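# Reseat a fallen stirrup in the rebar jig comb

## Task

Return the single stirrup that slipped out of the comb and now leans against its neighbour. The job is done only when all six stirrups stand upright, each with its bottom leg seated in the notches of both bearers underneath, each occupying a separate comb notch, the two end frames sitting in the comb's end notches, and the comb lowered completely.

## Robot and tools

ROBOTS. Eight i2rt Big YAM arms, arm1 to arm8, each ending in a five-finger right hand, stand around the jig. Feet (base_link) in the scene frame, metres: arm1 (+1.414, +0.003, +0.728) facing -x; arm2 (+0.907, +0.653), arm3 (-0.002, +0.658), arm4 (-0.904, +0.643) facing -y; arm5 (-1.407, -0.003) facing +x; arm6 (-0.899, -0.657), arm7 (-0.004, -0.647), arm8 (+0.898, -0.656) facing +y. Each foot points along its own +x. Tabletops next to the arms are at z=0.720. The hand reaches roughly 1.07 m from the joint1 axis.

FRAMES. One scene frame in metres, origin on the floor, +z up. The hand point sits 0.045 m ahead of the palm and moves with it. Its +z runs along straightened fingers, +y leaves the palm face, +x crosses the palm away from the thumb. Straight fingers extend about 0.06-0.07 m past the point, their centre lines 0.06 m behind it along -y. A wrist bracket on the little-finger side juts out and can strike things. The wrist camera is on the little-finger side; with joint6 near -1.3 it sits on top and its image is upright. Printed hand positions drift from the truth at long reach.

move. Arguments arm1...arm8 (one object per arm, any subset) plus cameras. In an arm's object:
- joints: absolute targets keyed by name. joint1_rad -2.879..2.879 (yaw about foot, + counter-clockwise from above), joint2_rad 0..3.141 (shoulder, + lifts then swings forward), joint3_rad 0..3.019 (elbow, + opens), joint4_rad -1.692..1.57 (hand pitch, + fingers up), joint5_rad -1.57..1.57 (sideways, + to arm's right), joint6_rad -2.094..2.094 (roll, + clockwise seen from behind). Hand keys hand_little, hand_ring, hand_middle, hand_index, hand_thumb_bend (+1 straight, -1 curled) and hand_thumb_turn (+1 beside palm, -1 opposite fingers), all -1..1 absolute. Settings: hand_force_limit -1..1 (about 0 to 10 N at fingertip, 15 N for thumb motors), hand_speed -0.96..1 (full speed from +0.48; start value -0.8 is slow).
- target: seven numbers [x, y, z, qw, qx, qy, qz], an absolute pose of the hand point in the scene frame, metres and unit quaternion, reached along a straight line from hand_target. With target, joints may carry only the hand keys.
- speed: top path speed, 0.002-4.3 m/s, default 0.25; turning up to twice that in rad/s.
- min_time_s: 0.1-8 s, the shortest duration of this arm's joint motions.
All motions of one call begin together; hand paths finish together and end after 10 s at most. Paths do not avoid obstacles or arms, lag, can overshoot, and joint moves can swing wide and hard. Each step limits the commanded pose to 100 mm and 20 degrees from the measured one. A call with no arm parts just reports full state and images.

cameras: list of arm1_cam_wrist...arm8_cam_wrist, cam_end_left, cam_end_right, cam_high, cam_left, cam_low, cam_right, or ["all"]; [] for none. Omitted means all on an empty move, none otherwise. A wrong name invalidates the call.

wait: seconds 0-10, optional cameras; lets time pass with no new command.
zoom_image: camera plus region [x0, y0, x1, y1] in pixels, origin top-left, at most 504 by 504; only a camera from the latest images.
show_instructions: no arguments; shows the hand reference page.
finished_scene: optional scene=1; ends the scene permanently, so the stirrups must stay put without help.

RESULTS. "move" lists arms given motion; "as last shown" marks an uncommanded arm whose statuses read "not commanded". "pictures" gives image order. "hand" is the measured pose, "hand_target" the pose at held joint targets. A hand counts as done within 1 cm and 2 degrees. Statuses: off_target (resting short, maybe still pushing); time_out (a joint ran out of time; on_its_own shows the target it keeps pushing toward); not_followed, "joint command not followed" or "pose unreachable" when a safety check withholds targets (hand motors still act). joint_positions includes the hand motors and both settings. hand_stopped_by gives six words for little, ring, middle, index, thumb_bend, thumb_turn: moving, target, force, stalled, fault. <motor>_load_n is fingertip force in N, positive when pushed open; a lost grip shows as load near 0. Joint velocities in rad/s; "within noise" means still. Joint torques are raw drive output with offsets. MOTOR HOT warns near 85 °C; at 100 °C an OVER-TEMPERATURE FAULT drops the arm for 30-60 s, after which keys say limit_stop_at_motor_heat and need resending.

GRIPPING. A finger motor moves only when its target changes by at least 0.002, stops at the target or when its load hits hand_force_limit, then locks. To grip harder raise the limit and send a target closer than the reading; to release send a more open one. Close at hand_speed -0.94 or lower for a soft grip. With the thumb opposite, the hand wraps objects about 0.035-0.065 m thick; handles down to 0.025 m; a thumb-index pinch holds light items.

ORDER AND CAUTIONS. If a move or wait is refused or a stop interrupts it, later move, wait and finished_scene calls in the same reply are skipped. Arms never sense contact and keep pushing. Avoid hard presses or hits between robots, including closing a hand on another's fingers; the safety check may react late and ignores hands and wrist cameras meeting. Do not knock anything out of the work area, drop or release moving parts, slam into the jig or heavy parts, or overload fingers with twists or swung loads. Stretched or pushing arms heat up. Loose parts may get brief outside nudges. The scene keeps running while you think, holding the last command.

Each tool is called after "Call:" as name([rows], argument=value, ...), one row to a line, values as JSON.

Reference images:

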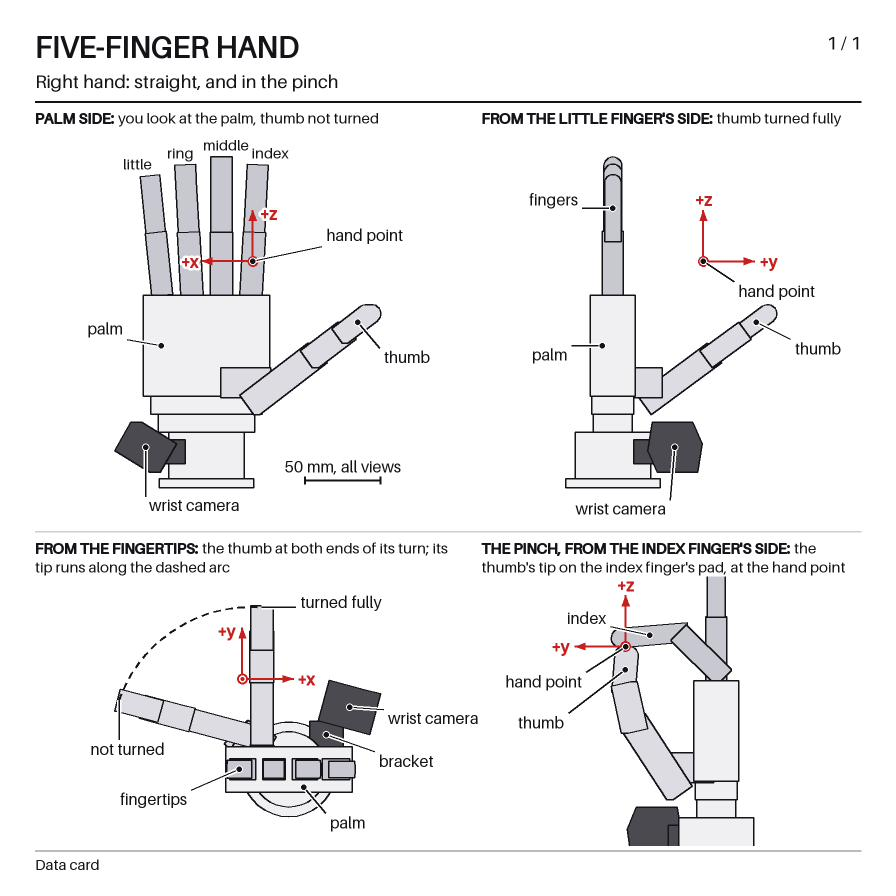

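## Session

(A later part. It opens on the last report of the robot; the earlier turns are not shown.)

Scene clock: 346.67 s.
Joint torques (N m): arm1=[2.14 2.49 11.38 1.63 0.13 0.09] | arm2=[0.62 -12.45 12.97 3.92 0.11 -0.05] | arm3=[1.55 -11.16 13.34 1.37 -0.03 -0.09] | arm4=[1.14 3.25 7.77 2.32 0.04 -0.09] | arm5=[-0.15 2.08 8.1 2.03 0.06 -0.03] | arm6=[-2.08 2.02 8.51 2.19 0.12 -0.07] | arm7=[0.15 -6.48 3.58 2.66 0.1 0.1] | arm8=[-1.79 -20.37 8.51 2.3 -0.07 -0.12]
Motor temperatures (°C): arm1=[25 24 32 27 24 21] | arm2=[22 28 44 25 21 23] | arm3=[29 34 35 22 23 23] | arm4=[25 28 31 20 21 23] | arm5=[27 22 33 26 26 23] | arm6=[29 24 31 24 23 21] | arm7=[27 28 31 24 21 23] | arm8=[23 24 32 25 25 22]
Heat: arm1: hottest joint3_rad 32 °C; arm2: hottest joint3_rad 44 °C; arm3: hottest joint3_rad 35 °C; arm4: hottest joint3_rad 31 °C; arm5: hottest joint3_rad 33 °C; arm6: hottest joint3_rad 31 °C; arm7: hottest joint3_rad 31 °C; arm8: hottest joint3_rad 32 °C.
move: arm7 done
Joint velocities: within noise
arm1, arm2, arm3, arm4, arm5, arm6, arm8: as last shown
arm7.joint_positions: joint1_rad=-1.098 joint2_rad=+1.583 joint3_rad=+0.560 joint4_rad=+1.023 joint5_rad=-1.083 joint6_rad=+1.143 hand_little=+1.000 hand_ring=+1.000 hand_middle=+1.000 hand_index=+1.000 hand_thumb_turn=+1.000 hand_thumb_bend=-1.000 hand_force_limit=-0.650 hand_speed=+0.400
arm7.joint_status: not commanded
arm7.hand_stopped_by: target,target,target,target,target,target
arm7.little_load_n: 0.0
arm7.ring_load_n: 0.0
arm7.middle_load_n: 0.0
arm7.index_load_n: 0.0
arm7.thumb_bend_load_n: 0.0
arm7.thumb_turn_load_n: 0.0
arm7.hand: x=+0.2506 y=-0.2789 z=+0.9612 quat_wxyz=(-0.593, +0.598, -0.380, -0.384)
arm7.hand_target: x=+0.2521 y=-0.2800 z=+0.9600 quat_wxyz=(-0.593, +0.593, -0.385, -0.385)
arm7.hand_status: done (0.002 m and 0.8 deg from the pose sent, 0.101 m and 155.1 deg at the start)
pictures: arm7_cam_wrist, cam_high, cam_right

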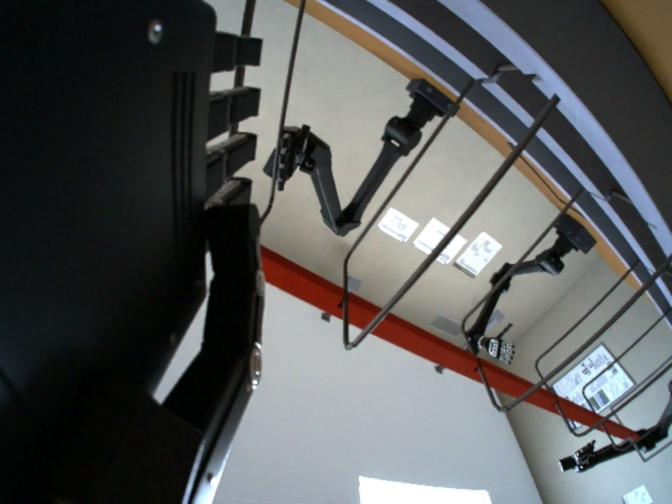

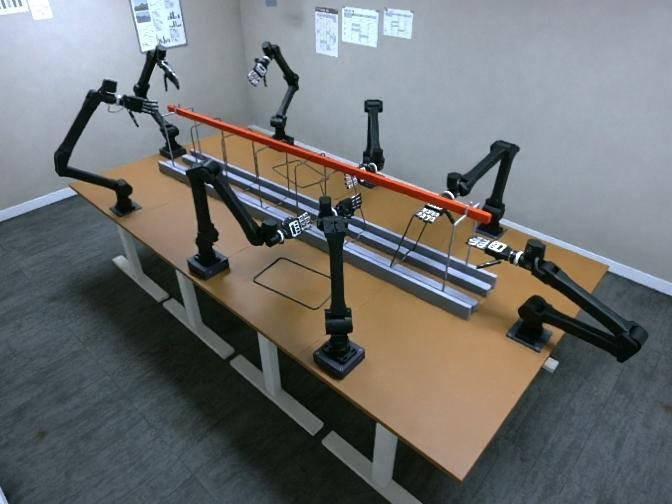

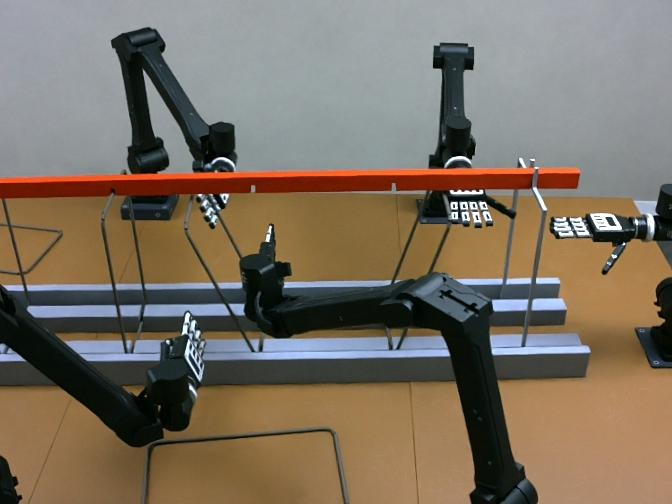

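Call:
move(arm7={"target": [0.252, -0.16, 0.925, 0.5930, -0.5930, 0.3851, 0.3851], "speed": 0.15}, cameras=["cam_right"])

Call:
zoom_image(camera="cam_right", region=[90, 160, 290, 370])

Call:
move(arm7={"target": [0.254, -0.12, 0.925, 0.5930, -0.5930, 0.3851, 0.3851], "speed": 0.1}, cameras=["cam_right", "arm7_cam_wrist", "cam_high"])

Call:
zoom_image(camera="cam_right", region=[90, 160, 290, 370])

Scene clock: 348.47 s.
Joint torques (N m): arm1=[1.26 2.55 11.22 1.32 0.05 0.09] | arm2=[0.67 -12.45 12.96 3.9 0.11 -0.05] | arm3=[1.61 -11.28 13.38 1.47 -0.04 -0.11] | arm4=[1.2 3.19 7.76 2.35 0.04 -0.1] | arm5=[-0.85 1.96 8.08 2.02 0.08 -0.04] | arm6=[-2.02 2.02 8.5 2.18 0.12 -0.08] | arm7=[0.56 -8.94 5.63 2.73 0.08 0.08] | arm8=[-1.79 -20.42 8.55 2.29 -0.07 -0.13]
Motor temperatures (°C): arm1=[25 24 32 27 24 21] | arm2=[22 28 44 25 21 23] | arm3=[29 34 35 22 23 23] | arm4=[25 28 31 20 21 23] | arm5=[27 22 33 26 26 23] | arm6=[29 24 31 24 23 21] | arm7=[27 28 31 24 21 23] | arm8=[23 24 32 25 25 22]
Heat: arm1: hottest joint3_rad 32 °C; arm2: hottest joint3_rad 44 °C; arm3: hottest joint3_rad 35 °C; arm4: hottest joint3_rad 31 °C; arm5: hottest joint3_rad 33 °C; arm6: hottest joint3_rad 31 °C; arm7: hottest joint3_rad 31 °C; arm8: hottest joint3_rad 32 °C.
move: arm7 off_target
Joint velocities: within noise
arm1, arm3, arm4, arm5, arm6, arm8: as last shown
arm1.index_load_n: 0.0
arm2.joint_positions: joint1_rad=-0.097 joint2_rad=+1.458 joint3_rad=+1.208 joint4_rad=+0.193 joint5_rad=-0.071 joint6_rad=+0.008 hand_little=+1.000 hand_ring=+1.000 hand_middle=+1.000 hand_index=+1.000 hand_thumb_turn=+1.000 hand_thumb_bend=+1.000 hand_force_limit=+0.000 hand_speed=-0.800
arm2.joint_status: not commanded
arm2.hand_stopped_by: target,target,target,target,target,target
arm2.little_load_n: 0.0
arm2.ring_load_n: 0.0
arm2.middle_load_n: 0.0
arm2.index_load_n: 0.0
arm2.thumb_bend_load_n: 0.5
arm2.thumb_turn_load_n: 0.0
arm2.hand: x=+0.8994 y=-0.0219 z=+1.0777 quat_wxyz=(-0.005, -0.007, -0.722, +0.692)
arm2.hand_target: x=+0.9013 y=-0.0289 z=+1.1311 quat_wxyz=(-0.002, -0.002, -0.684, +0.729)
arm2.hand_status: not commanded
arm4.thumb_turn_load_n: 0.5
arm6.little_load_n: 0.5
arm6.ring_load_n: 0.5
arm6.thumb_bend_load_n: 0.5
arm7.joint_positions: joint1_rad=-0.858 joint2_rad=+1.815 joint3_rad=+0.711 joint4_rad=+1.065 joint5_rad=-0.838 joint6_rad=+1.144 hand_little=+1.000 hand_ring=+1.000 hand_middle=+1.000 hand_index=+1.000 hand_thumb_turn=+1.000 hand_thumb_bend=-1.000 hand_force_limit=-0.650 hand_speed=+0.400
arm7.joint_status: not commanded
arm7.hand_stopped_by: target,target,target,target,target,target
arm7.little_load_n: 0.0
arm7.ring_load_n: 0.0
arm7.middle_load_n: 0.0
arm7.index_load_n: 0.0
arm7.thumb_bend_load_n: 0.0
arm7.thumb_turn_load_n: 0.0
arm7.hand: x=+0.2439 y=-0.1678 z=+0.9133 quat_wxyz=(-0.580, +0.599, -0.395, -0.386)
arm7.hand_target: x=+0.2516 y=-0.1604 z=+0.9251 quat_wxyz=(-0.593, +0.593, -0.385, -0.385)
arm7.hand_status: off_target (0.016 m and 2.0 deg from the pose sent, 0.124 m and 0.8 deg at the start)
arm8.thumb_bend_load_n: 0.5

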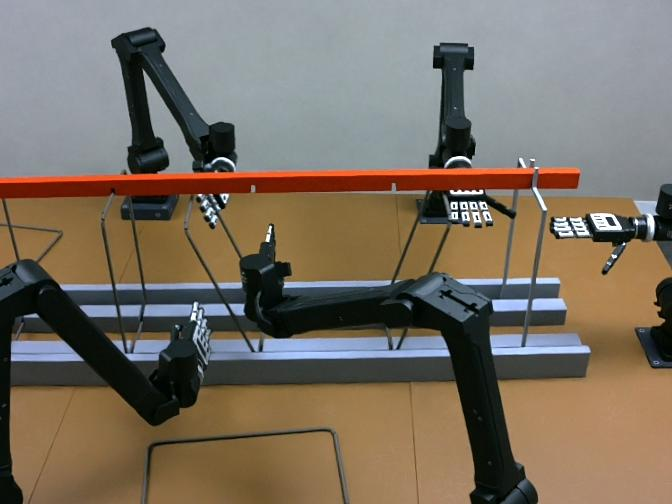

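Scaled by 2.400 from the camera's image (finer frame: 960x720).

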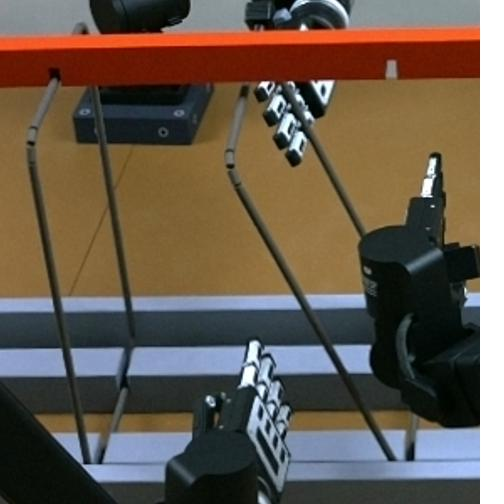

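Scene clock: 349.43 s.
Joint torques (N m): arm1=[2.37 2.02 11.44 1.57 0.1 0.05] | arm2=[0.67 -12.45 12.96 3.92 0.11 -0.05] | arm3=[1.55 -11.28 13.3 1.43 -0.02 -0.09] | arm4=[1.2 3.14 7.72 2.3 0.05 -0.1] | arm5=[-0.44 1.73 8.24 1.98 0.06 -0.09] | arm6=[-1.9 2.08 8.51 2.21 0.11 -0.08] | arm7=[0.97 -9.7 5.97 1.68 0.08 0.04] | arm8=[-1.79 -20.19 8.55 2.26 -0.07 -0.13]
Motor temperatures (°C): arm1=[25 24 32 27 24 21] | arm2=[22 28 44 25 21 23] | arm3=[29 34 35 22 23 23] | arm4=[25 28 31 20 21 23] | arm5=[27 22 33 26 26 23] | arm6=[29 24 31 24 23 21] | arm7=[27 28 31 24 21 23] | arm8=[23 24 32 25 25 22]
Heat: arm1: hottest joint3_rad 32 °C; arm2: hottest joint3_rad 44 °C; arm3: hottest joint3_rad 35 °C; arm4: hottest joint3_rad 31 °C; arm5: hottest joint3_rad 33 °C; arm6: hottest joint3_rad 31 °C; arm7: hottest joint3_rad 31 °C; arm8: hottest joint3_rad 32 °C.
move: arm7 off_target
Joint velocities: within noise
arm1, arm2, arm3, arm4, arm5, arm6, arm8: as last shown
arm2.thumb_bend_load_n: 0.0
arm3.index_load_n: 0.0
arm4.middle_load_n: 0.5
arm4.thumb_turn_load_n: 0.0
arm6.little_load_n: 0.0
arm6.ring_load_n: 0.0
arm6.thumb_bend_load_n: 0.0
arm7.joint_positions: joint1_rad=-0.799 joint2_rad=+1.856 joint3_rad=+0.797 joint4_rad=+1.049 joint5_rad=-0.777 joint6_rad=+1.144 hand_little=+1.000 hand_ring=+1.000 hand_middle=+1.000 hand_index=+1.000 hand_thumb_turn=+1.000 hand_thumb_bend=-1.000 hand_force_limit=-0.650 hand_speed=+0.400
arm7.joint_status: not commanded
arm7.hand_stopped_by: target,target,target,target,target,target
arm7.little_load_n: 0.0
arm7.ring_load_n: 0.0
arm7.middle_load_n: 0.0
arm7.index_load_n: 0.0
arm7.thumb_bend_load_n: 0.0
arm7.thumb_turn_load_n: 0.0
arm7.hand: x=+0.2471 y=-0.1286 z=+0.9183 quat_wxyz=(-0.590, +0.597, -0.386, -0.383)
arm7.hand_target: x=+0.2538 y=-0.1204 z=+0.9251 quat_wxyz=(-0.593, +0.593, -0.385, -0.385)
arm7.hand_status: off_target (0.013 m and 0.7 deg from the pose sent, 0.050 m and 2.0 deg at the start)
arm8.thumb_bend_load_n: 0.0
pictures: arm7_cam_wrist, cam_high, cam_right

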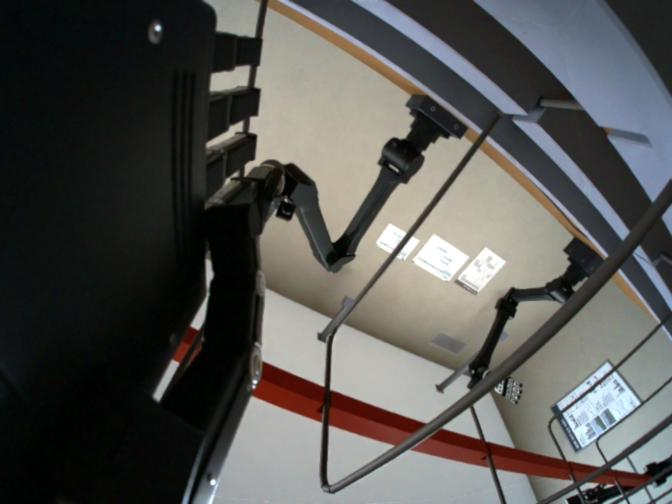

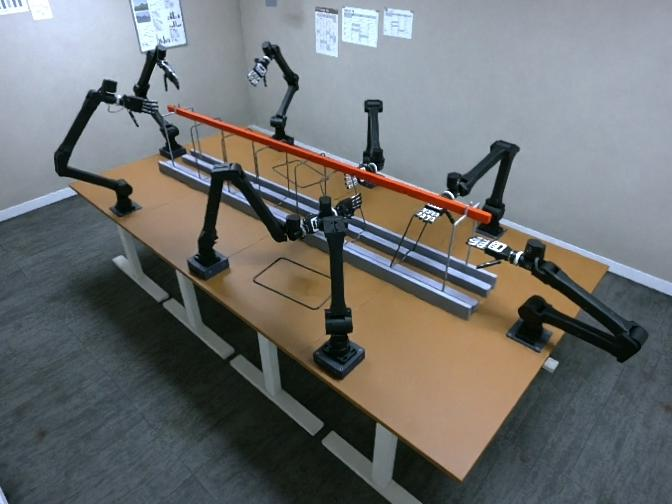

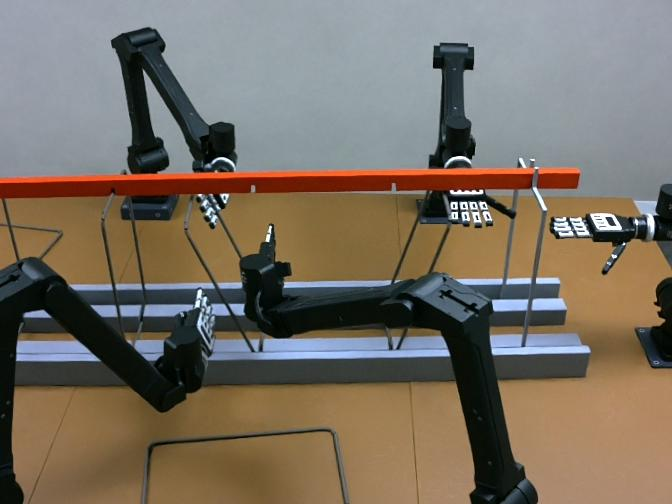

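Scaled by 2.400 from the camera's image (finer frame: 960x720).

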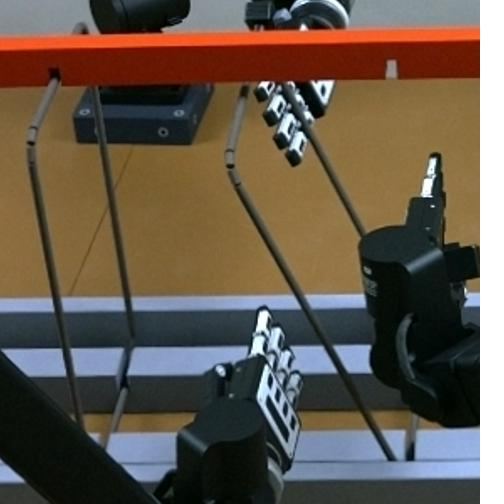

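Call:
move(arm7={"target": [0.270, -0.113, 0.957, 0.5930, -0.5930, 0.3851, 0.3851], "speed": 0.08}, cameras=["cam_right", "arm7_cam_wrist"])

Call:
zoom_image(camera="cam_right", region=[90, 160, 290, 370])

Scene clock: 350.80 s.
Joint torques (N m): arm1=[2.08 1.96 11.22 1.39 0.06 0.03] | arm2=[0.67 -12.51 12.94 3.92 0.11 -0.05] | arm3=[1.67 -11.28 13.33 1.43 -0.02 -0.09] | arm4=[1.14 3.08 7.76 2.35 0.05 -0.11] | arm5=[-0.62 1.9 8.1 1.92 0.1 -0.07] | arm6=[-2.2 2.08 8.53 2.17 0.12 -0.1] | arm7=[0.21 -11.4 6.42 1.7 -0.3 0.06] | arm8=[-1.9 -20.31 8.55 2.26 -0.08 -0.14]
Motor temperatures (°C): arm1=[25 24 32 27 24 21] | arm2=[22 28 44 25 21 23] | arm3=[29 34 35 22 23 23] | arm4=[25 28 31 20 21 23] | arm5=[27 22 33 26 26 23] | arm6=[29 24 31 24 23 21] | arm7=[27 28 31 24 21 23] | arm8=[23 24 32 25 25 22]
Heat: arm1: hottest joint3_rad 32 °C; arm2: hottest joint3_rad 44 °C; arm3: hottest joint3_rad 35 °C; arm4: hottest joint3_rad 31 °C; arm5: hottest joint3_rad 33 °C; arm6: hottest joint3_rad 31 °C; arm7: hottest joint3_rad 31 °C; arm8: hottest joint3_rad 32 °C.
move: arm7 off_target
Joint velocities: within noise
arm1, arm2, arm3, arm4, arm5, arm6, arm8: as last shown
arm1.thumb_turn_load_n: 0.0
arm2.index_load_n: -0.5
arm2.thumb_bend_load_n: -0.5
arm3.index_load_n: -0.5
arm4.middle_load_n: 0.0
arm7.joint_positions: joint1_rad=-0.803 joint2_rad=+1.821 joint3_rad=+0.851 joint4_rad=+0.940 joint5_rad=-0.783 joint6_rad=+1.144 hand_little=+1.000 hand_ring=+1.000 hand_middle=+1.000 hand_index=+1.000 hand_thumb_turn=+1.000 hand_thumb_bend=-1.000 hand_force_limit=-0.650 hand_speed=+0.400
arm7.joint_status: not commanded
arm7.hand_stopped_by: target,target,target,target,target,target
arm7.little_load_n: 0.0
arm7.ring_load_n: 0.0
arm7.middle_load_n: 0.0
arm7.index_load_n: 0.0
arm7.thumb_bend_load_n: 0.0
arm7.thumb_turn_load_n: 0.0
arm7.hand: x=+0.2604 y=-0.1181 z=+0.9393 quat_wxyz=(-0.583, +0.599, -0.392, -0.384)
arm7.hand_target: x=+0.2696 y=-0.1135 z=+0.9570 quat_wxyz=(-0.593, +0.593, -0.385, -0.385)
arm7.hand_status: off_target (0.021 m and 1.5 deg from the pose sent, 0.048 m and 0.7 deg at the start)
pictures: arm7_cam_wrist, cam_right

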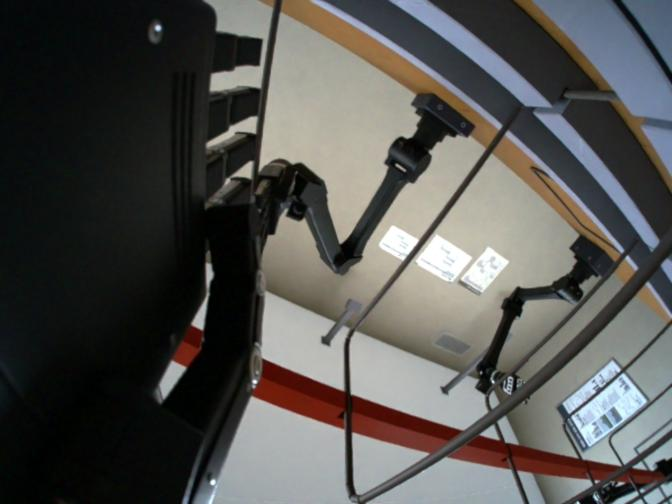

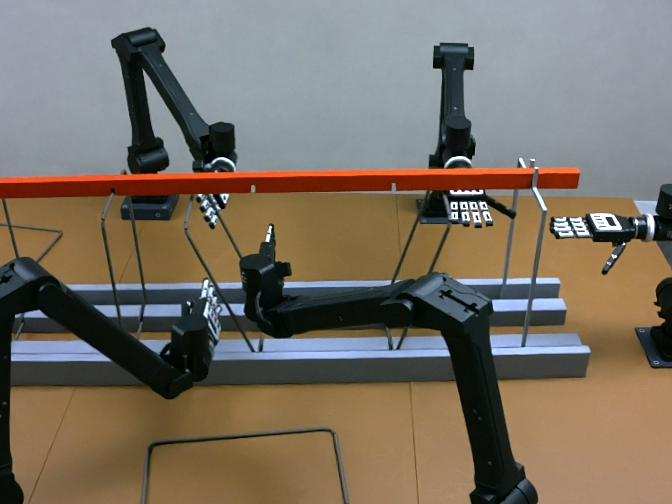

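Scaled by 2.400 from the camera's image (finer frame: 960x720).

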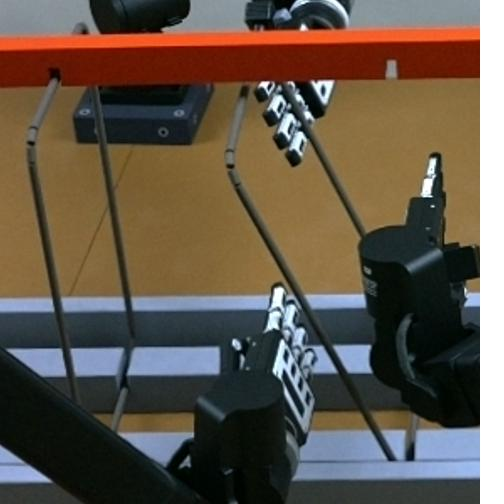

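Call:
move(arm3={"target": [0.304, 0.137, 1.021, 0.4305, 0.4305, -0.5610, 0.5610], "speed": 0.06}, arm7={"target": [0.302, -0.113, 0.986, 0.5610, -0.5610, 0.4305, 0.4305], "speed": 0.06}, arm2={"joints": {"joint2_rad": 1.398}}, cameras=["arm3_cam_wrist", "arm7_cam_wrist", "cam_right", "cam_left"])

Call:
zoom_image(camera="cam_right", region=[90, 160, 290, 370])

Scene clock: 353.43 s.
Joint torques (N m): arm1=[1.61 1.44 11.19 1.65 0.05 0.05] | arm2=[0.67 -16.32 12.97 3.9 0.11 -0.05] | arm3=[1.73 -10.64 13.01 1.25 0.02 -0.14] | arm4=[1.26 3.19 7.76 2.36 0.05 -0.09] | arm5=[-0.09 2.37 8.24 1.94 0.09 -0.07] | arm6=[-2.02 2.02 8.47 2.17 0.12 -0.08] | arm7=[0.03 -11.58 7.12 1.61 -0.3 0.05] | arm8=[-1.73 -20.37 8.49 2.29 -0.06 -0.13]
Motor temperatures (°C): arm1=[25 24 32 27 24 21] | arm2=[22 28 44 25 21 23] | arm3=[29 34 36 22 23 23] | arm4=[25 28 31 20 21 23] | arm5=[27 22 33 26 26 23] | arm6=[29 24 31 24 23 21] | arm7=[27 28 31 24 21 23] | arm8=[23 24 32 25 25 22]
Heat: arm1: hottest joint3_rad 32 °C; arm2: hottest joint3_rad 44 °C; arm3: hottest joint3_rad 36 °C; arm4: hottest joint3_rad 31 °C; arm5: hottest joint3_rad 33 °C; arm6: hottest joint3_rad 31 °C; arm7: hottest joint3_rad 31 °C; arm8: hottest joint3_rad 32 °C.
move: arm2 done; arm3 off_target; arm7 off_target
Joint velocities: within noise
arm1, arm4, arm5, arm6, arm8: as last shown
arm1.index_load_n: -0.5
arm1.thumb_turn_load_n: -0.5
arm2.joint_positions: joint1_rad=-0.097 joint2_rad=+1.457 joint3_rad=+1.208 joint4_rad=+0.193 joint5_rad=-0.071 joint6_rad=+0.008 hand_little=+1.000 hand_ring=+1.000 hand_middle=+1.000 hand_index=+1.000 hand_thumb_turn=+1.000 hand_thumb_bend=+1.000 hand_force_limit=+0.000 hand_speed=-0.800
arm2.joint_status: all done
arm2.hand_stopped_by: target,target,target,target,target,target
arm2.little_load_n: 0.0
arm2.ring_load_n: 0.0
arm2.middle_load_n: 0.0
arm2.index_load_n: 0.0
arm2.thumb_bend_load_n: 0.0
arm2.thumb_turn_load_n: 0.0
arm2.hand: x=+0.8994 y=-0.0217 z=+1.0782 quat_wxyz=(-0.004, -0.007, -0.722, +0.692)
arm2.hand_target: x=+0.9022 y=-0.0147 z=+1.1628 quat_wxyz=(-0.001, -0.001, -0.666, +0.746)
arm2.hand_status: not commanded
arm3.joint_positions: joint1_rad=+0.833 joint2_rad=+1.543 joint3_rad=+0.943 joint4_rad=+0.579 joint5_rad=+0.833 joint6_rad=-1.308 hand_little=+1.000 hand_ring=+1.000 hand_middle=+1.000 hand_index=+1.000 hand_thumb_turn=+1.000 hand_thumb_bend=-1.000 hand_force_limit=-0.500 hand_speed=+0.400
arm3.joint_status: not commanded
arm3.hand_stopped_by: target,target,target,target,target,target
arm3.little_load_n: 0.0
arm3.ring_load_n: 0.0
arm3.middle_load_n: 0.0
arm3.index_load_n: 0.0
arm3.thumb_bend_load_n: 0.0
arm3.thumb_turn_load_n: 0.0
arm3.hand: x=+0.2838 y=+0.1434 z=+1.0060 quat_wxyz=(+0.435, +0.433, -0.567, +0.550)
arm3.hand_target: x=+0.3034 y=+0.1382 z=+1.0211 quat_wxyz=(+0.430, +0.430, -0.561, +0.561)
arm3.hand_status: off_target (0.026 m and 1.5 deg from the pose sent, 0.069 m and 7.5 deg at the start)
arm5.ring_load_n: -0.5
arm6.little_load_n: 0.5
arm7.joint_positions: joint1_rad=-0.847 joint2_rad=+1.821 joint3_rad=+0.921 joint4_rad=+0.865 joint5_rad=-0.826 joint6_rad=+1.299 hand_little=+1.000 hand_ring=+1.000 hand_middle=+1.000 hand_index=+1.000 hand_thumb_turn=+1.000 hand_thumb_bend=-1.000 hand_force_limit=-0.650 hand_speed=+0.400
arm7.joint_status: not commanded
arm7.hand_stopped_by: target,target,target,target,target,target
arm7.little_load_n: 0.0
arm7.ring_load_n: 0.0
arm7.middle_load_n: 0.0
arm7.index_load_n: 0.0
arm7.thumb_bend_load_n: 0.0
arm7.thumb_turn_load_n: 0.0
arm7.hand: x=+0.2916 y=-0.1179 z=+0.9646 quat_wxyz=(-0.550, +0.566, -0.440, -0.429)
arm7.hand_target: x=+0.3014 y=-0.1137 z=+0.9861 quat_wxyz=(-0.561, +0.561, -0.430, -0.430)
arm7.hand_status: off_target (0.024 m and 1.8 deg from the pose sent, 0.063 m and 8.5 deg at the start)
arm8.ring_load_n: -0.5
pictures: arm3_cam_wrist, arm7_cam_wrist, cam_left, cam_right

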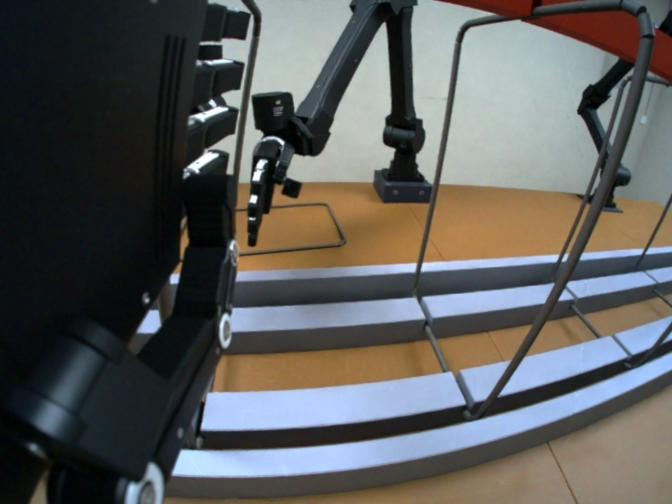

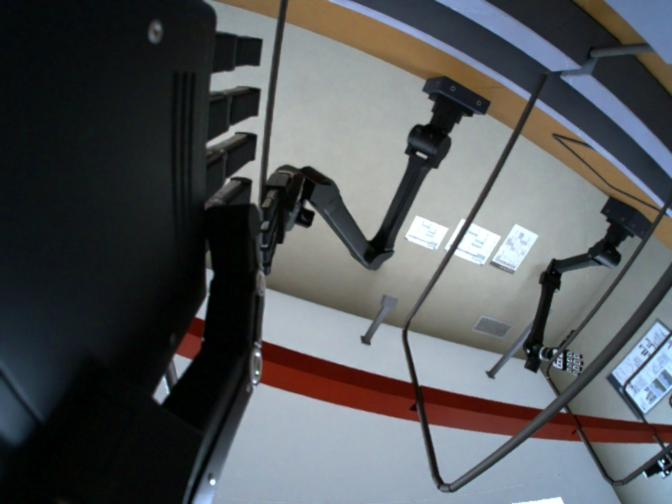

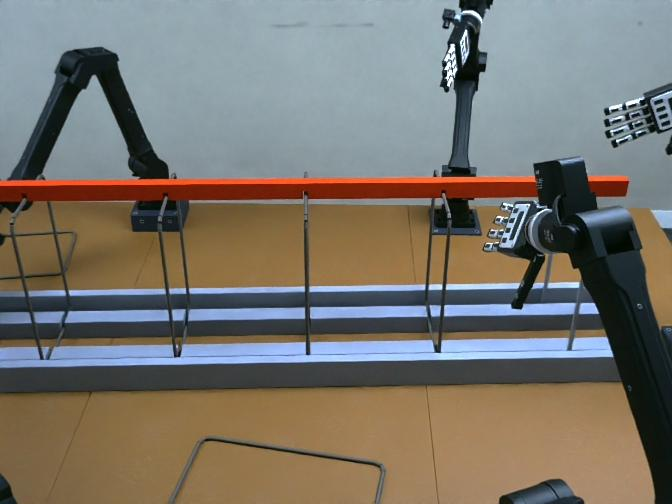

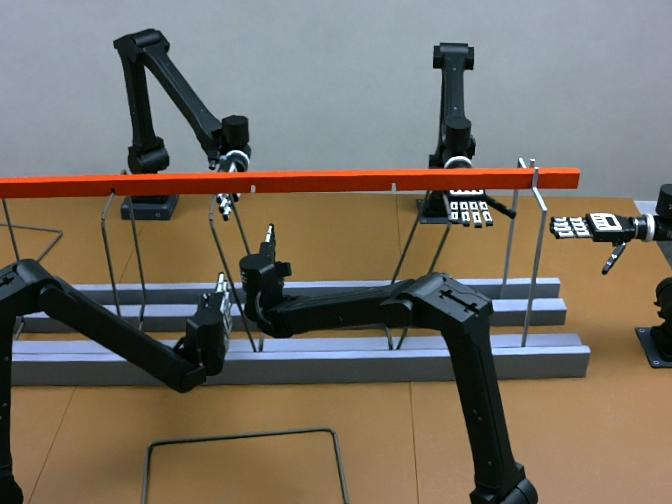

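Scaled by 2.400 from the camera's image (finer frame: 960x720).

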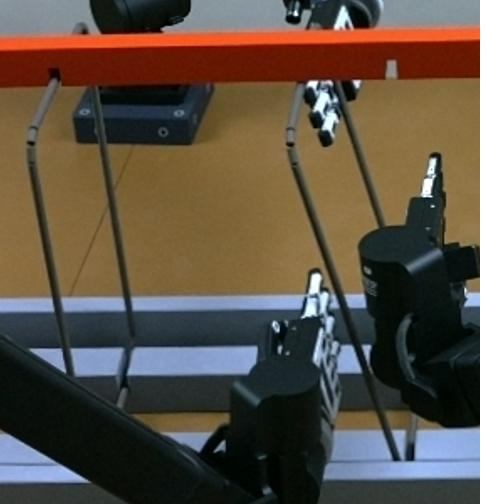

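Call:
move(arm2={"joints": {"joint2_rad": 1.386}})

Call:
move(arm2={"joints": {"joint2_rad": 1.376}}, cameras=["cam_right"])

Scene clock: 354.00 s.
Joint torques (N m): arm1=[1.9 1.85 11.15 1.35 0.07 0.07] | arm2=[0.67 -17.08 12.96 3.9 0.11 -0.05] | arm3=[1.61 -10.64 12.98 1.2 0.02 -0.11] | arm4=[1.14 3.14 7.77 2.35 0.05 -0.09] | arm5=[-0.03 2.02 8.08 1.92 0.06 -0.05] | arm6=[-1.96 1.96 8.49 2.18 0.13 -0.08] | arm7=[0.15 -11.58 7.12 1.68 -0.3 0.06] | arm8=[-1.85 -20.13 8.47 2.28 -0.06 -0.14]
Motor temperatures (°C): arm1=[25 24 32 27 24 21] | arm2=[22 28 44 25 21 23] | arm3=[29 33 36 22 23 23] | arm4=[25 28 31 20 21 23] | arm5=[27 22 33 26 26 23] | arm6=[29 24 31 24 23 21] | arm7=[27 28 31 24 21 23] | arm8=[23 24 32 25 25 22]
Heat: arm1: hottest joint3_rad 32 °C; arm2: hottest joint3_rad 44 °C; arm3: hottest joint3_rad 36 °C; arm4: hottest joint3_rad 31 °C; arm5: hottest joint3_rad 33 °C; arm6: hottest joint3_rad 31 °C; arm7: hottest joint3_rad 31 °C; arm8: hottest joint3_rad 32 °C.
move: arm2 done
Joint velocities: within noise
arm1.joint_positions: joint1_rad=-0.095 joint2_rad=+0.083 joint3_rad=+0.371 joint4_rad=-0.273 joint5_rad=-0.083 joint6_rad=-0.008 hand_little=+1.000 hand_ring=+1.000 hand_middle=+1.000 hand_index=+1.000 hand_thumb_turn=+1.000 hand_thumb_bend=+1.000 hand_force_limit=+0.000 hand_speed=-0.500
arm1.joint_status: not commanded
arm1.hand_stopped_by: fault,target,target,target,target,target
arm1.little_load_n: 0.0
arm1.ring_load_n: 0.0
arm1.middle_load_n: 0.0
arm1.index_load_n: -0.5
arm1.thumb_bend_load_n: 0.0
arm1.thumb_turn_load_n: -0.5
arm1.hand: x=+1.1281 y=-0.0168 z=+1.0092 quat_wxyz=(+0.508, -0.496, -0.496, +0.500)
arm1.hand_target: x=+1.1297 y=-0.0199 z=+1.0001 quat_wxyz=(+0.500, -0.500, -0.500, +0.500)
arm1.hand_status: not commanded
arm2.joint_positions: joint1_rad=-0.097 joint2_rad=+1.455 joint3_rad=+1.208 joint4_rad=+0.193 joint5_rad=-0.071 joint6_rad=+0.008 hand_little=+1.000 hand_ring=+1.000 hand_middle=+1.000 hand_index=+1.000 hand_thumb_turn=+1.000 hand_thumb_bend=+1.000 hand_force_limit=+0.000 hand_speed=-0.800
arm2.joint_status: all done
arm2.hand_stopped_by: target,target,target,target,target,target
arm2.little_load_n: -0.5
arm2.ring_load_n: 0.0
arm2.middle_load_n: 0.0
arm2.index_load_n: 0.0
arm2.thumb_bend_load_n: 0.0
arm2.thumb_turn_load_n: 0.0
arm2.hand: x=+0.8994 y=-0.0214 z=+1.0792 quat_wxyz=(-0.004, -0.006, -0.721, +0.692)
arm2.hand_target: x=+0.9024 y=-0.0111 z=+1.1704 quat_wxyz=(-0.001, +0.000, -0.662, +0.750)
arm2.hand_status: not commanded
arm3, arm7: as last shown
arm3.little_load_n: -0.5
arm4.joint_positions: joint1_rad=+0.384 joint2_rad=+0.552 joint3_rad=+1.350 joint4_rad=-1.286 joint5_rad=+0.102 joint6_rad=-0.981 hand_little=+1.000 hand_ring=+1.000 hand_middle=+1.000 hand_index=+1.000 hand_thumb_turn=+1.000 hand_thumb_bend=+1.000 hand_force_limit=+0.000 hand_speed=-0.800
arm4.joint_status: not commanded
arm4.hand_stopped_by: target,target,target,target,target,target
arm4.little_load_n: 0.0
arm4.ring_load_n: 0.0
arm4.middle_load_n: 0.0
arm4.index_load_n: 0.0
arm4.thumb_bend_load_n: 0.0
arm4.thumb_turn_load_n: 0.0
arm4.hand: x=-0.8792 y=+0.4314 z=+1.2836 quat_wxyz=(+0.195, +0.515, -0.683, +0.479)
arm4.hand_target: x=-0.8796 y=+0.4322 z=+1.2924 quat_wxyz=(+0.197, +0.511, -0.679, +0.488)
arm4.hand_status: not commanded
arm5.joint_positions: joint1_rad=+0.098 joint2_rad=+0.650 joint3_rad=+1.435 joint4_rad=-1.275 joint5_rad=+0.139 joint6_rad=-1.336 hand_little=+1.000 hand_ring=+1.000 hand_middle=+1.000 hand_index=+1.000 hand_thumb_turn=+1.000 hand_thumb_bend=+1.000 hand_force_limit=+0.000 hand_speed=-0.800
arm5.joint_status: not commanded
arm5.hand_stopped_by: target,target,target,target,target,target
arm5.little_load_n: 0.0
arm5.ring_load_n: 0.0
arm5.middle_load_n: 0.0
arm5.index_load_n: 0.0
arm5.thumb_bend_load_n: 0.0
arm5.thumb_turn_load_n: 0.0
arm5.hand: x=-1.1677 y=-0.0576 z=+1.2974 quat_wxyz=(-0.025, +0.847, -0.095, +0.522)
arm5.hand_target: x=-1.1690 y=-0.0577 z=+1.3064 quat_wxyz=(-0.027, +0.842, -0.095, +0.531)
arm5.hand_status: not commanded
arm6.joint_positions: joint1_rad=-0.123 joint2_rad=+0.630 joint3_rad=+1.447 joint4_rad=-1.200 joint5_rad=+0.216 joint6_rad=-1.427 hand_little=+1.000 hand_ring=+1.000 hand_middle=+1.000 hand_index=+1.000 hand_thumb_turn=+1.000 hand_thumb_bend=+1.000 hand_force_limit=+0.000 hand_speed=-0.800
arm6.joint_status: not commanded
arm6.hand_stopped_by: target,target,target,target,target,target
arm6.little_load_n: 0.0
arm6.ring_load_n: 0.0
arm6.middle_load_n: 0.0
arm6.index_load_n: 0.0
arm6.thumb_bend_load_n: 0.0
arm6.thumb_turn_load_n: 0.0
arm6.hand: x=-0.7750 y=-0.4274 z=+1.2815 quat_wxyz=(-0.330, +0.693, +0.455, +0.451)
arm6.hand_target: x=-0.7752 y=-0.4293 z=+1.2898 quat_wxyz=(-0.337, +0.690, +0.451, +0.456)
arm6.hand_status: not commanded
arm8.joint_positions: joint1_rad=+0.796 joint2_rad=+1.902 joint3_rad=+1.354 joint4_rad=+0.493 joint5_rad=+0.832 joint6_rad=-1.541 hand_little=+1.000 hand_ring=+1.000 hand_middle=+1.000 hand_index=+1.000 hand_thumb_turn=+1.000 hand_thumb_bend=-1.000 hand_force_limit=-0.650 hand_speed=+0.400
arm8.joint_status: not commanded
arm8.hand_stopped_by: target,target,target,target,target,target
arm8.little_load_n: 0.0
arm8.ring_load_n: 0.5
arm8.middle_load_n: 0.0
arm8.index_load_n: 0.0
arm8.thumb_bend_load_n: 0.0
arm8.thumb_turn_load_n: 0.0
arm8.hand: x=+0.5039 y=-0.0560 z=+0.9966 quat_wxyz=(-0.489, +0.502, +0.513, +0.496)
arm8.hand_target: x=+0.5101 y=-0.0541 z=+1.0158 quat_wxyz=(-0.500, +0.500, +0.500, +0.500)
arm8.hand_status: not commanded
pictures: none

Scene clock: 354.70 s.
Joint torques (N m): arm1=[2.26 2.2 11.37 1.57 0.04 0.09] | arm2=[0.62 -16.73 12.98 3.9 0.11 -0.07] | arm3=[1.73 -10.64 13.04 1.22 0.04 -0.12] | arm4=[1.26 3.19 7.75 2.33 0.05 -0.1] | arm5=[-0.44 1.49 8.16 2.03 0.04 -0.07] | arm6=[-2.08 2.14 8.46 2.24 0.12 -0.08] | arm7=[0.03 -11.69 7.13 1.68 -0.28 0.08] | arm8=[-1.85 -20.31 8.47 2.28 -0.06 -0.13]
Motor temperatures (°C): arm1=[25 24 32 27 24 21] | arm2=[22 28 44 25 21 23] | arm3=[29 33 36 22 23 23] | arm4=[25 28 31 20 21 23] | arm5=[27 22 33 26 26 23] | arm6=[29 24 31 24 23 21] | arm7=[27 28 31 24 21 23] | arm8=[23 24 32 25 25 22]
Heat: arm1: hottest joint3_rad 32 °C; arm2: hottest joint3_rad 44 °C; arm3: hottest joint3_rad 36 °C; arm4: hottest joint3_rad 31 °C; arm5: hottest joint3_rad 33 °C; arm6: hottest joint3_rad 31 °C; arm7: hottest joint3_rad 31 °C; arm8: hottest joint3_rad 32 °C.
move: arm2 done
Joint velocities: within noise
arm1, arm3, arm4, arm5, arm6, arm7, arm8: as last shown
arm2.joint_positions: joint1_rad=-0.097 joint2_rad=+1.443 joint3_rad=+1.208 joint4_rad=+0.193 joint5_rad=-0.071 joint6_rad=+0.010 hand_little=+1.000 hand_ring=+1.000 hand_middle=+1.000 hand_index=+1.000 hand_thumb_turn=+1.000 hand_thumb_bend=+1.000 hand_force_limit=+0.000 hand_speed=-0.800
arm2.joint_status: all done
arm2.hand_stopped_by: target,target,target,target,target,target
arm2.little_load_n: 0.0
arm2.ring_load_n: 0.0
arm2.middle_load_n: 0.0
arm2.index_load_n: 0.0
arm2.thumb_bend_load_n: 0.0
arm2.thumb_turn_load_n: -0.5
arm2.hand: x=+0.8997 y=-0.0185 z=+1.0875 quat_wxyz=(-0.005, -0.007, -0.717, +0.697)
arm2.hand_target: x=+0.9026 y=-0.0079 z=+1.1768 quat_wxyz=(-0.001, +0.000, -0.658, +0.753)
arm2.hand_status: not commanded
arm3.little_load_n: 0.0
arm5.thumb_turn_load_n: 0.5
arm8.ring_load_n: 0.0

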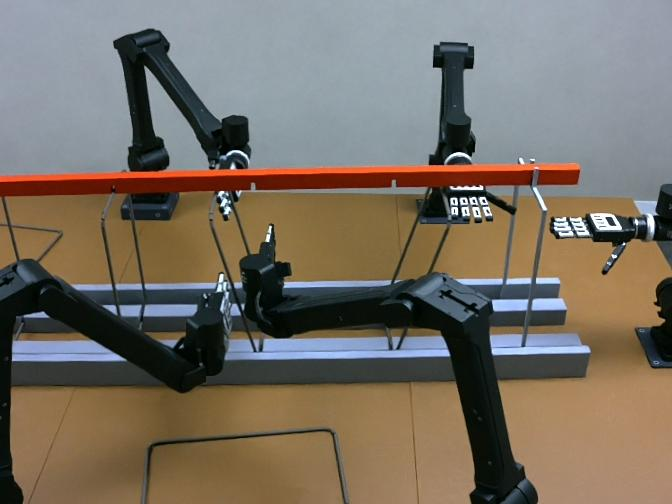

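Call:
zoom_image(camera="cam_right", region=[100, 160, 150, 210])

Call:
zoom_image(camera="cam_right", region=[200, 160, 270, 230])

Scaled by 10.080 from the camera's image (finer frame: 960x720).

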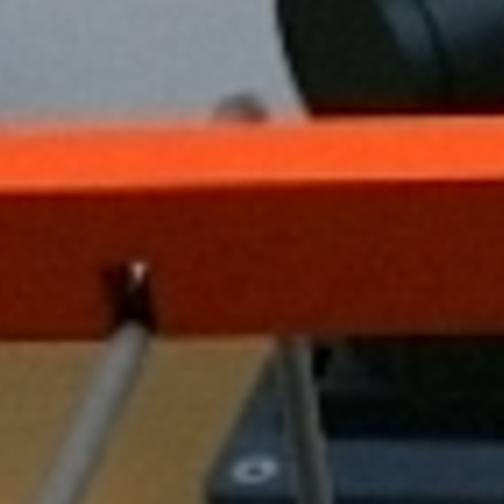

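Scaled by 7.200 from the camera's image (finer frame: 960x720).

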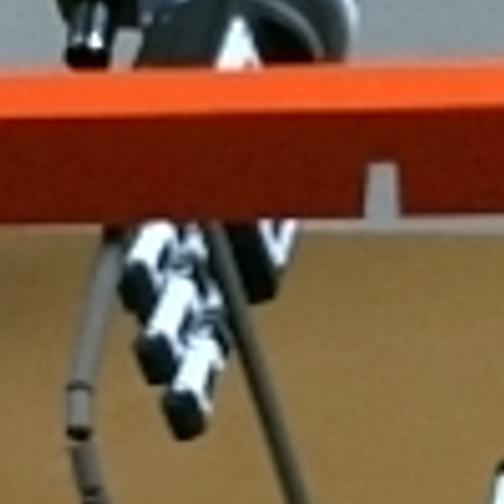

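Call:
move(arm3={"target": [0.320, 0.140, 1.028, 0.4685, 0.4685, -0.5296, 0.5296], "speed": 0.05}, arm7={"target": [0.332, -0.113, 0.986, 0.5296, -0.5296, 0.4685, 0.4685], "speed": 0.06}, arm8={"target": [0.494, -0.054, 1.019, 0.5, -0.5, -0.5, -0.5], "speed": 0.05}, arm2={"joints": {"joint2_rad": 1.373}}, cameras=["arm3_cam_wrist", "arm7_cam_wrist", "cam_right", "cam_left"])

Call:
zoom_image(camera="cam_right", region=[200, 160, 270, 230])

Call:
zoom_image(camera="cam_right", region=[100, 160, 150, 210])

Scene clock: 357.93 s.
Joint torques (N m): arm1=[1.49 2.32 11.3 1.44 0.07 0.06] | arm2=[0.67 -17.03 12.98 3.92 0.11 -0.06] | arm3=[1.79 -11.05 12.88 1.14 0.08 -0.17] | arm4=[1.26 3.19 7.75 2.3 0.05 -0.1] | arm5=[-0.26 1.96 8.21 2.02 0.07 -0.05] | arm6=[-1.9 2.02 8.5 2.19 0.12 -0.09] | arm7=[0.21 -10.81 7.27 1.65 -0.3 0.07] | arm8=[-0.38 -18.55 12.25 1.46 0.2 -0.15]
Motor temperatures (°C): arm1=[25 24 32 27 24 20] | arm2=[22 28 44 25 21 23] | arm3=[29 33 36 22 23 23] | arm4=[25 28 31 20 21 23] | arm5=[27 22 33 26 26 23] | arm6=[29 24 31 24 23 21] | arm7=[27 28 31 24 21 23] | arm8=[23 24 32 25 25 22]
Heat: arm1: hottest joint3_rad 32 °C; arm2: hottest joint3_rad 44 °C; arm3: hottest joint3_rad 36 °C; arm4: hottest joint3_rad 31 °C; arm5: hottest joint3_rad 33 °C; arm6: hottest joint3_rad 31 °C; arm7: hottest joint3_rad 31 °C; arm8: hottest joint3_rad 32 °C.
move: arm2 done; arm3 off_target; arm7 off_target; arm8 off_target
Joint velocities: within noise
arm1, arm4, arm5, arm6: as last shown
arm1.index_load_n: 0.0
arm2.joint_positions: joint1_rad=-0.097 joint2_rad=+1.443 joint3_rad=+1.208 joint4_rad=+0.193 joint5_rad=-0.071 joint6_rad=+0.010 hand_little=+1.000 hand_ring=+1.000 hand_middle=+1.000 hand_index=+1.000 hand_thumb_turn=+1.000 hand_thumb_bend=+1.000 hand_force_limit=+0.000 hand_speed=-0.800
arm2.joint_status: all done
arm2.hand_stopped_by: target,target,target,target,target,target
arm2.little_load_n: 0.0
arm2.ring_load_n: 0.0
arm2.middle_load_n: 0.0
arm2.index_load_n: 0.0
arm2.thumb_bend_load_n: 0.0
arm2.thumb_turn_load_n: -0.5
arm2.hand: x=+0.8997 y=-0.0185 z=+1.0875 quat_wxyz=(-0.005, -0.007, -0.717, +0.697)
arm2.hand_target: x=+0.9026 y=-0.0069 z=+1.1787 quat_wxyz=(-0.001, +0.000, -0.657, +0.754)
arm2.hand_status: not commanded
arm3.joint_positions: joint1_rad=+0.867 joint2_rad=+1.577 joint3_rad=+0.986 joint4_rad=+0.574 joint5_rad=+0.865 joint6_rad=-1.443 hand_little=+1.000 hand_ring=+1.000 hand_middle=+1.000 hand_index=+1.000 hand_thumb_turn=+1.000 hand_thumb_bend=-1.000 hand_force_limit=-0.500 hand_speed=+0.400
arm3.joint_status: not commanded
arm3.hand_stopped_by: target,target,target,target,target,target
arm3.little_load_n: 0.0
arm3.ring_load_n: 0.0
arm3.middle_load_n: 0.0
arm3.index_load_n: 0.0
arm3.thumb_bend_load_n: 0.0
arm3.thumb_turn_load_n: 0.0
arm3.hand: x=+0.3007 y=+0.1449 z=+1.0149 quat_wxyz=(+0.470, +0.469, -0.536, +0.521)
arm3.hand_target: x=+0.3194 y=+0.1410 z=+1.0280 quat_wxyz=(+0.468, +0.468, -0.530, +0.530)
arm3.hand_status: off_target (0.024 m and 1.2 deg from the pose sent, 0.043 m and 7.4 deg at the start)
arm5.thumb_turn_load_n: 0.0
arm6.index_load_n: -0.5
arm7.joint_positions: joint1_rad=-0.882 joint2_rad=+1.858 joint3_rad=+0.980 joint4_rad=+0.862 joint5_rad=-0.861 joint6_rad=+1.438 hand_little=+1.000 hand_ring=+1.000 hand_middle=+1.000 hand_index=+1.000 hand_thumb_turn=+1.000 hand_thumb_bend=-1.000 hand_force_limit=-0.650 hand_speed=+0.400
arm7.joint_status: not commanded
arm7.hand_stopped_by: target,target,target,target,target,target
arm7.little_load_n: 0.0
arm7.ring_load_n: 0.0
arm7.middle_load_n: 0.0
arm7.index_load_n: 0.0
arm7.thumb_bend_load_n: 0.0
arm7.thumb_turn_load_n: 0.0
arm7.hand: x=+0.3204 y=-0.1181 z=+0.9756 quat_wxyz=(-0.525, +0.534, -0.471, -0.466)
arm7.hand_target: x=+0.3316 y=-0.1135 z=+0.9860 quat_wxyz=(-0.530, +0.530, -0.469, -0.468)
arm7.hand_status: off_target (0.016 m and 0.8 deg from the pose sent, 0.046 m and 7.4 deg at the start)
arm8.joint_positions: joint1_rad=+0.796 joint2_rad=+1.902 joint3_rad=+1.354 joint4_rad=+0.493 joint5_rad=+0.842 joint6_rad=-1.541 hand_little=+1.000 hand_ring=+1.000 hand_middle=+1.000 hand_index=+1.000 hand_thumb_turn=+1.000 hand_thumb_bend=-1.000 hand_force_limit=-0.650 hand_speed=+0.400
arm8.joint_status: not commanded
arm8.hand_stopped_by: target,target,target,target,target,target
arm8.little_load_n: 0.0
arm8.ring_load_n: 0.0
arm8.middle_load_n: 0.0
arm8.index_load_n: 0.0
arm8.thumb_bend_load_n: 0.0
arm8.thumb_turn_load_n: 0.0
arm8.hand: x=+0.5058 y=-0.0566 z=+0.9967 quat_wxyz=(-0.487, +0.504, +0.510, +0.499)
arm8.hand_target: x=+0.4947 y=-0.0548 z=+1.0190 quat_wxyz=(-0.500, +0.500, +0.500, +0.500)
arm8.hand_status: off_target (0.025 m and 2.0 deg from the pose sent, 0.025 m and 2.0 deg at the start)
pictures: arm3_cam_wrist, arm7_cam_wrist, cam_left, cam_right

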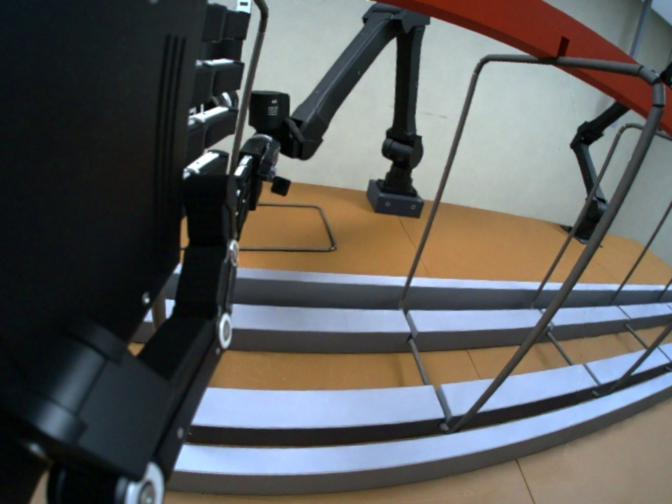

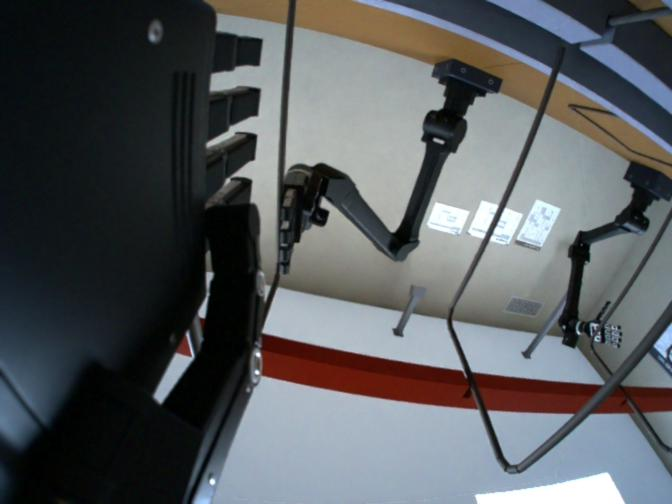

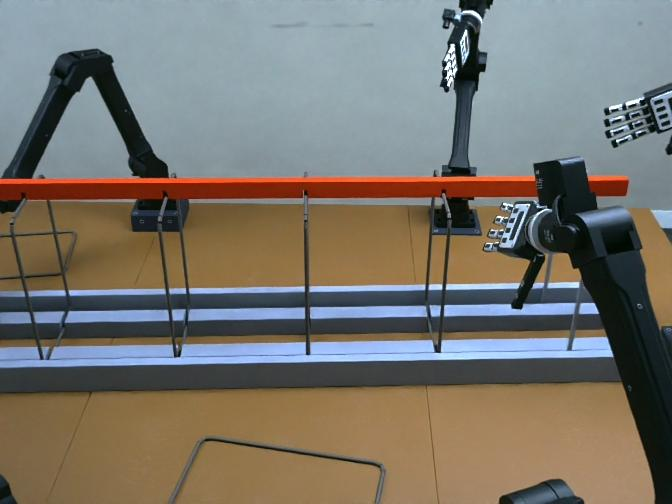

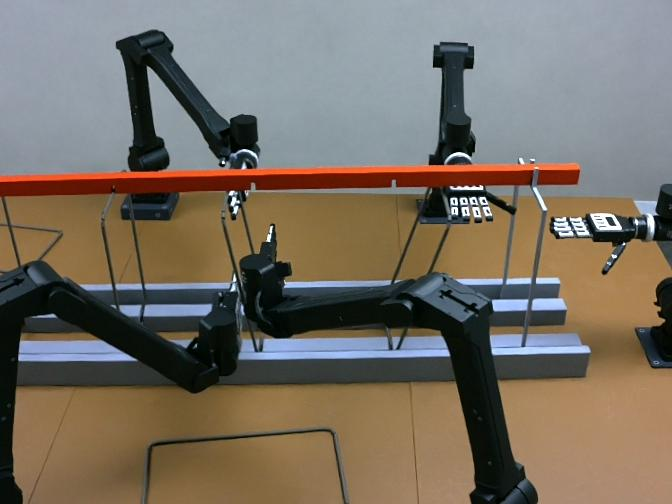

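Scaled by 7.200 from the camera's image (finer frame: 960x720).

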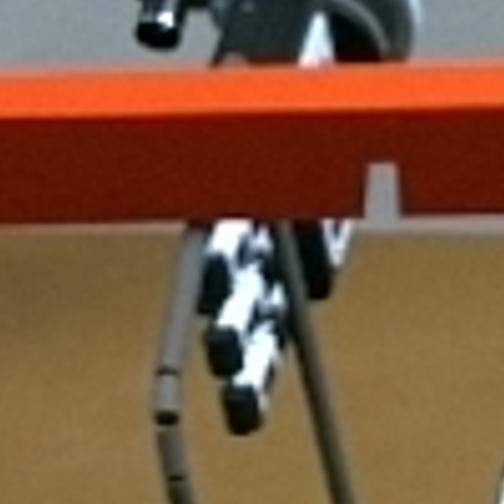

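Scaled by 10.080 from the camera's image (finer frame: 960x720).

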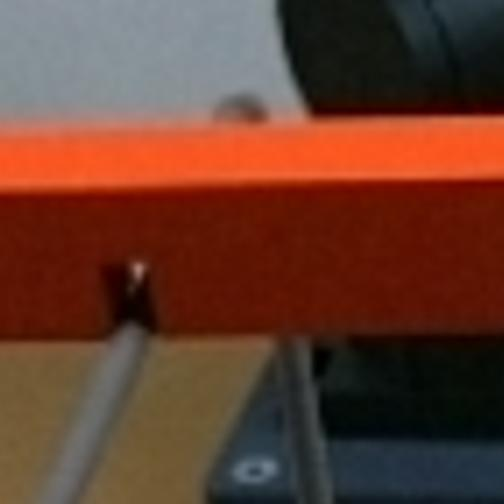

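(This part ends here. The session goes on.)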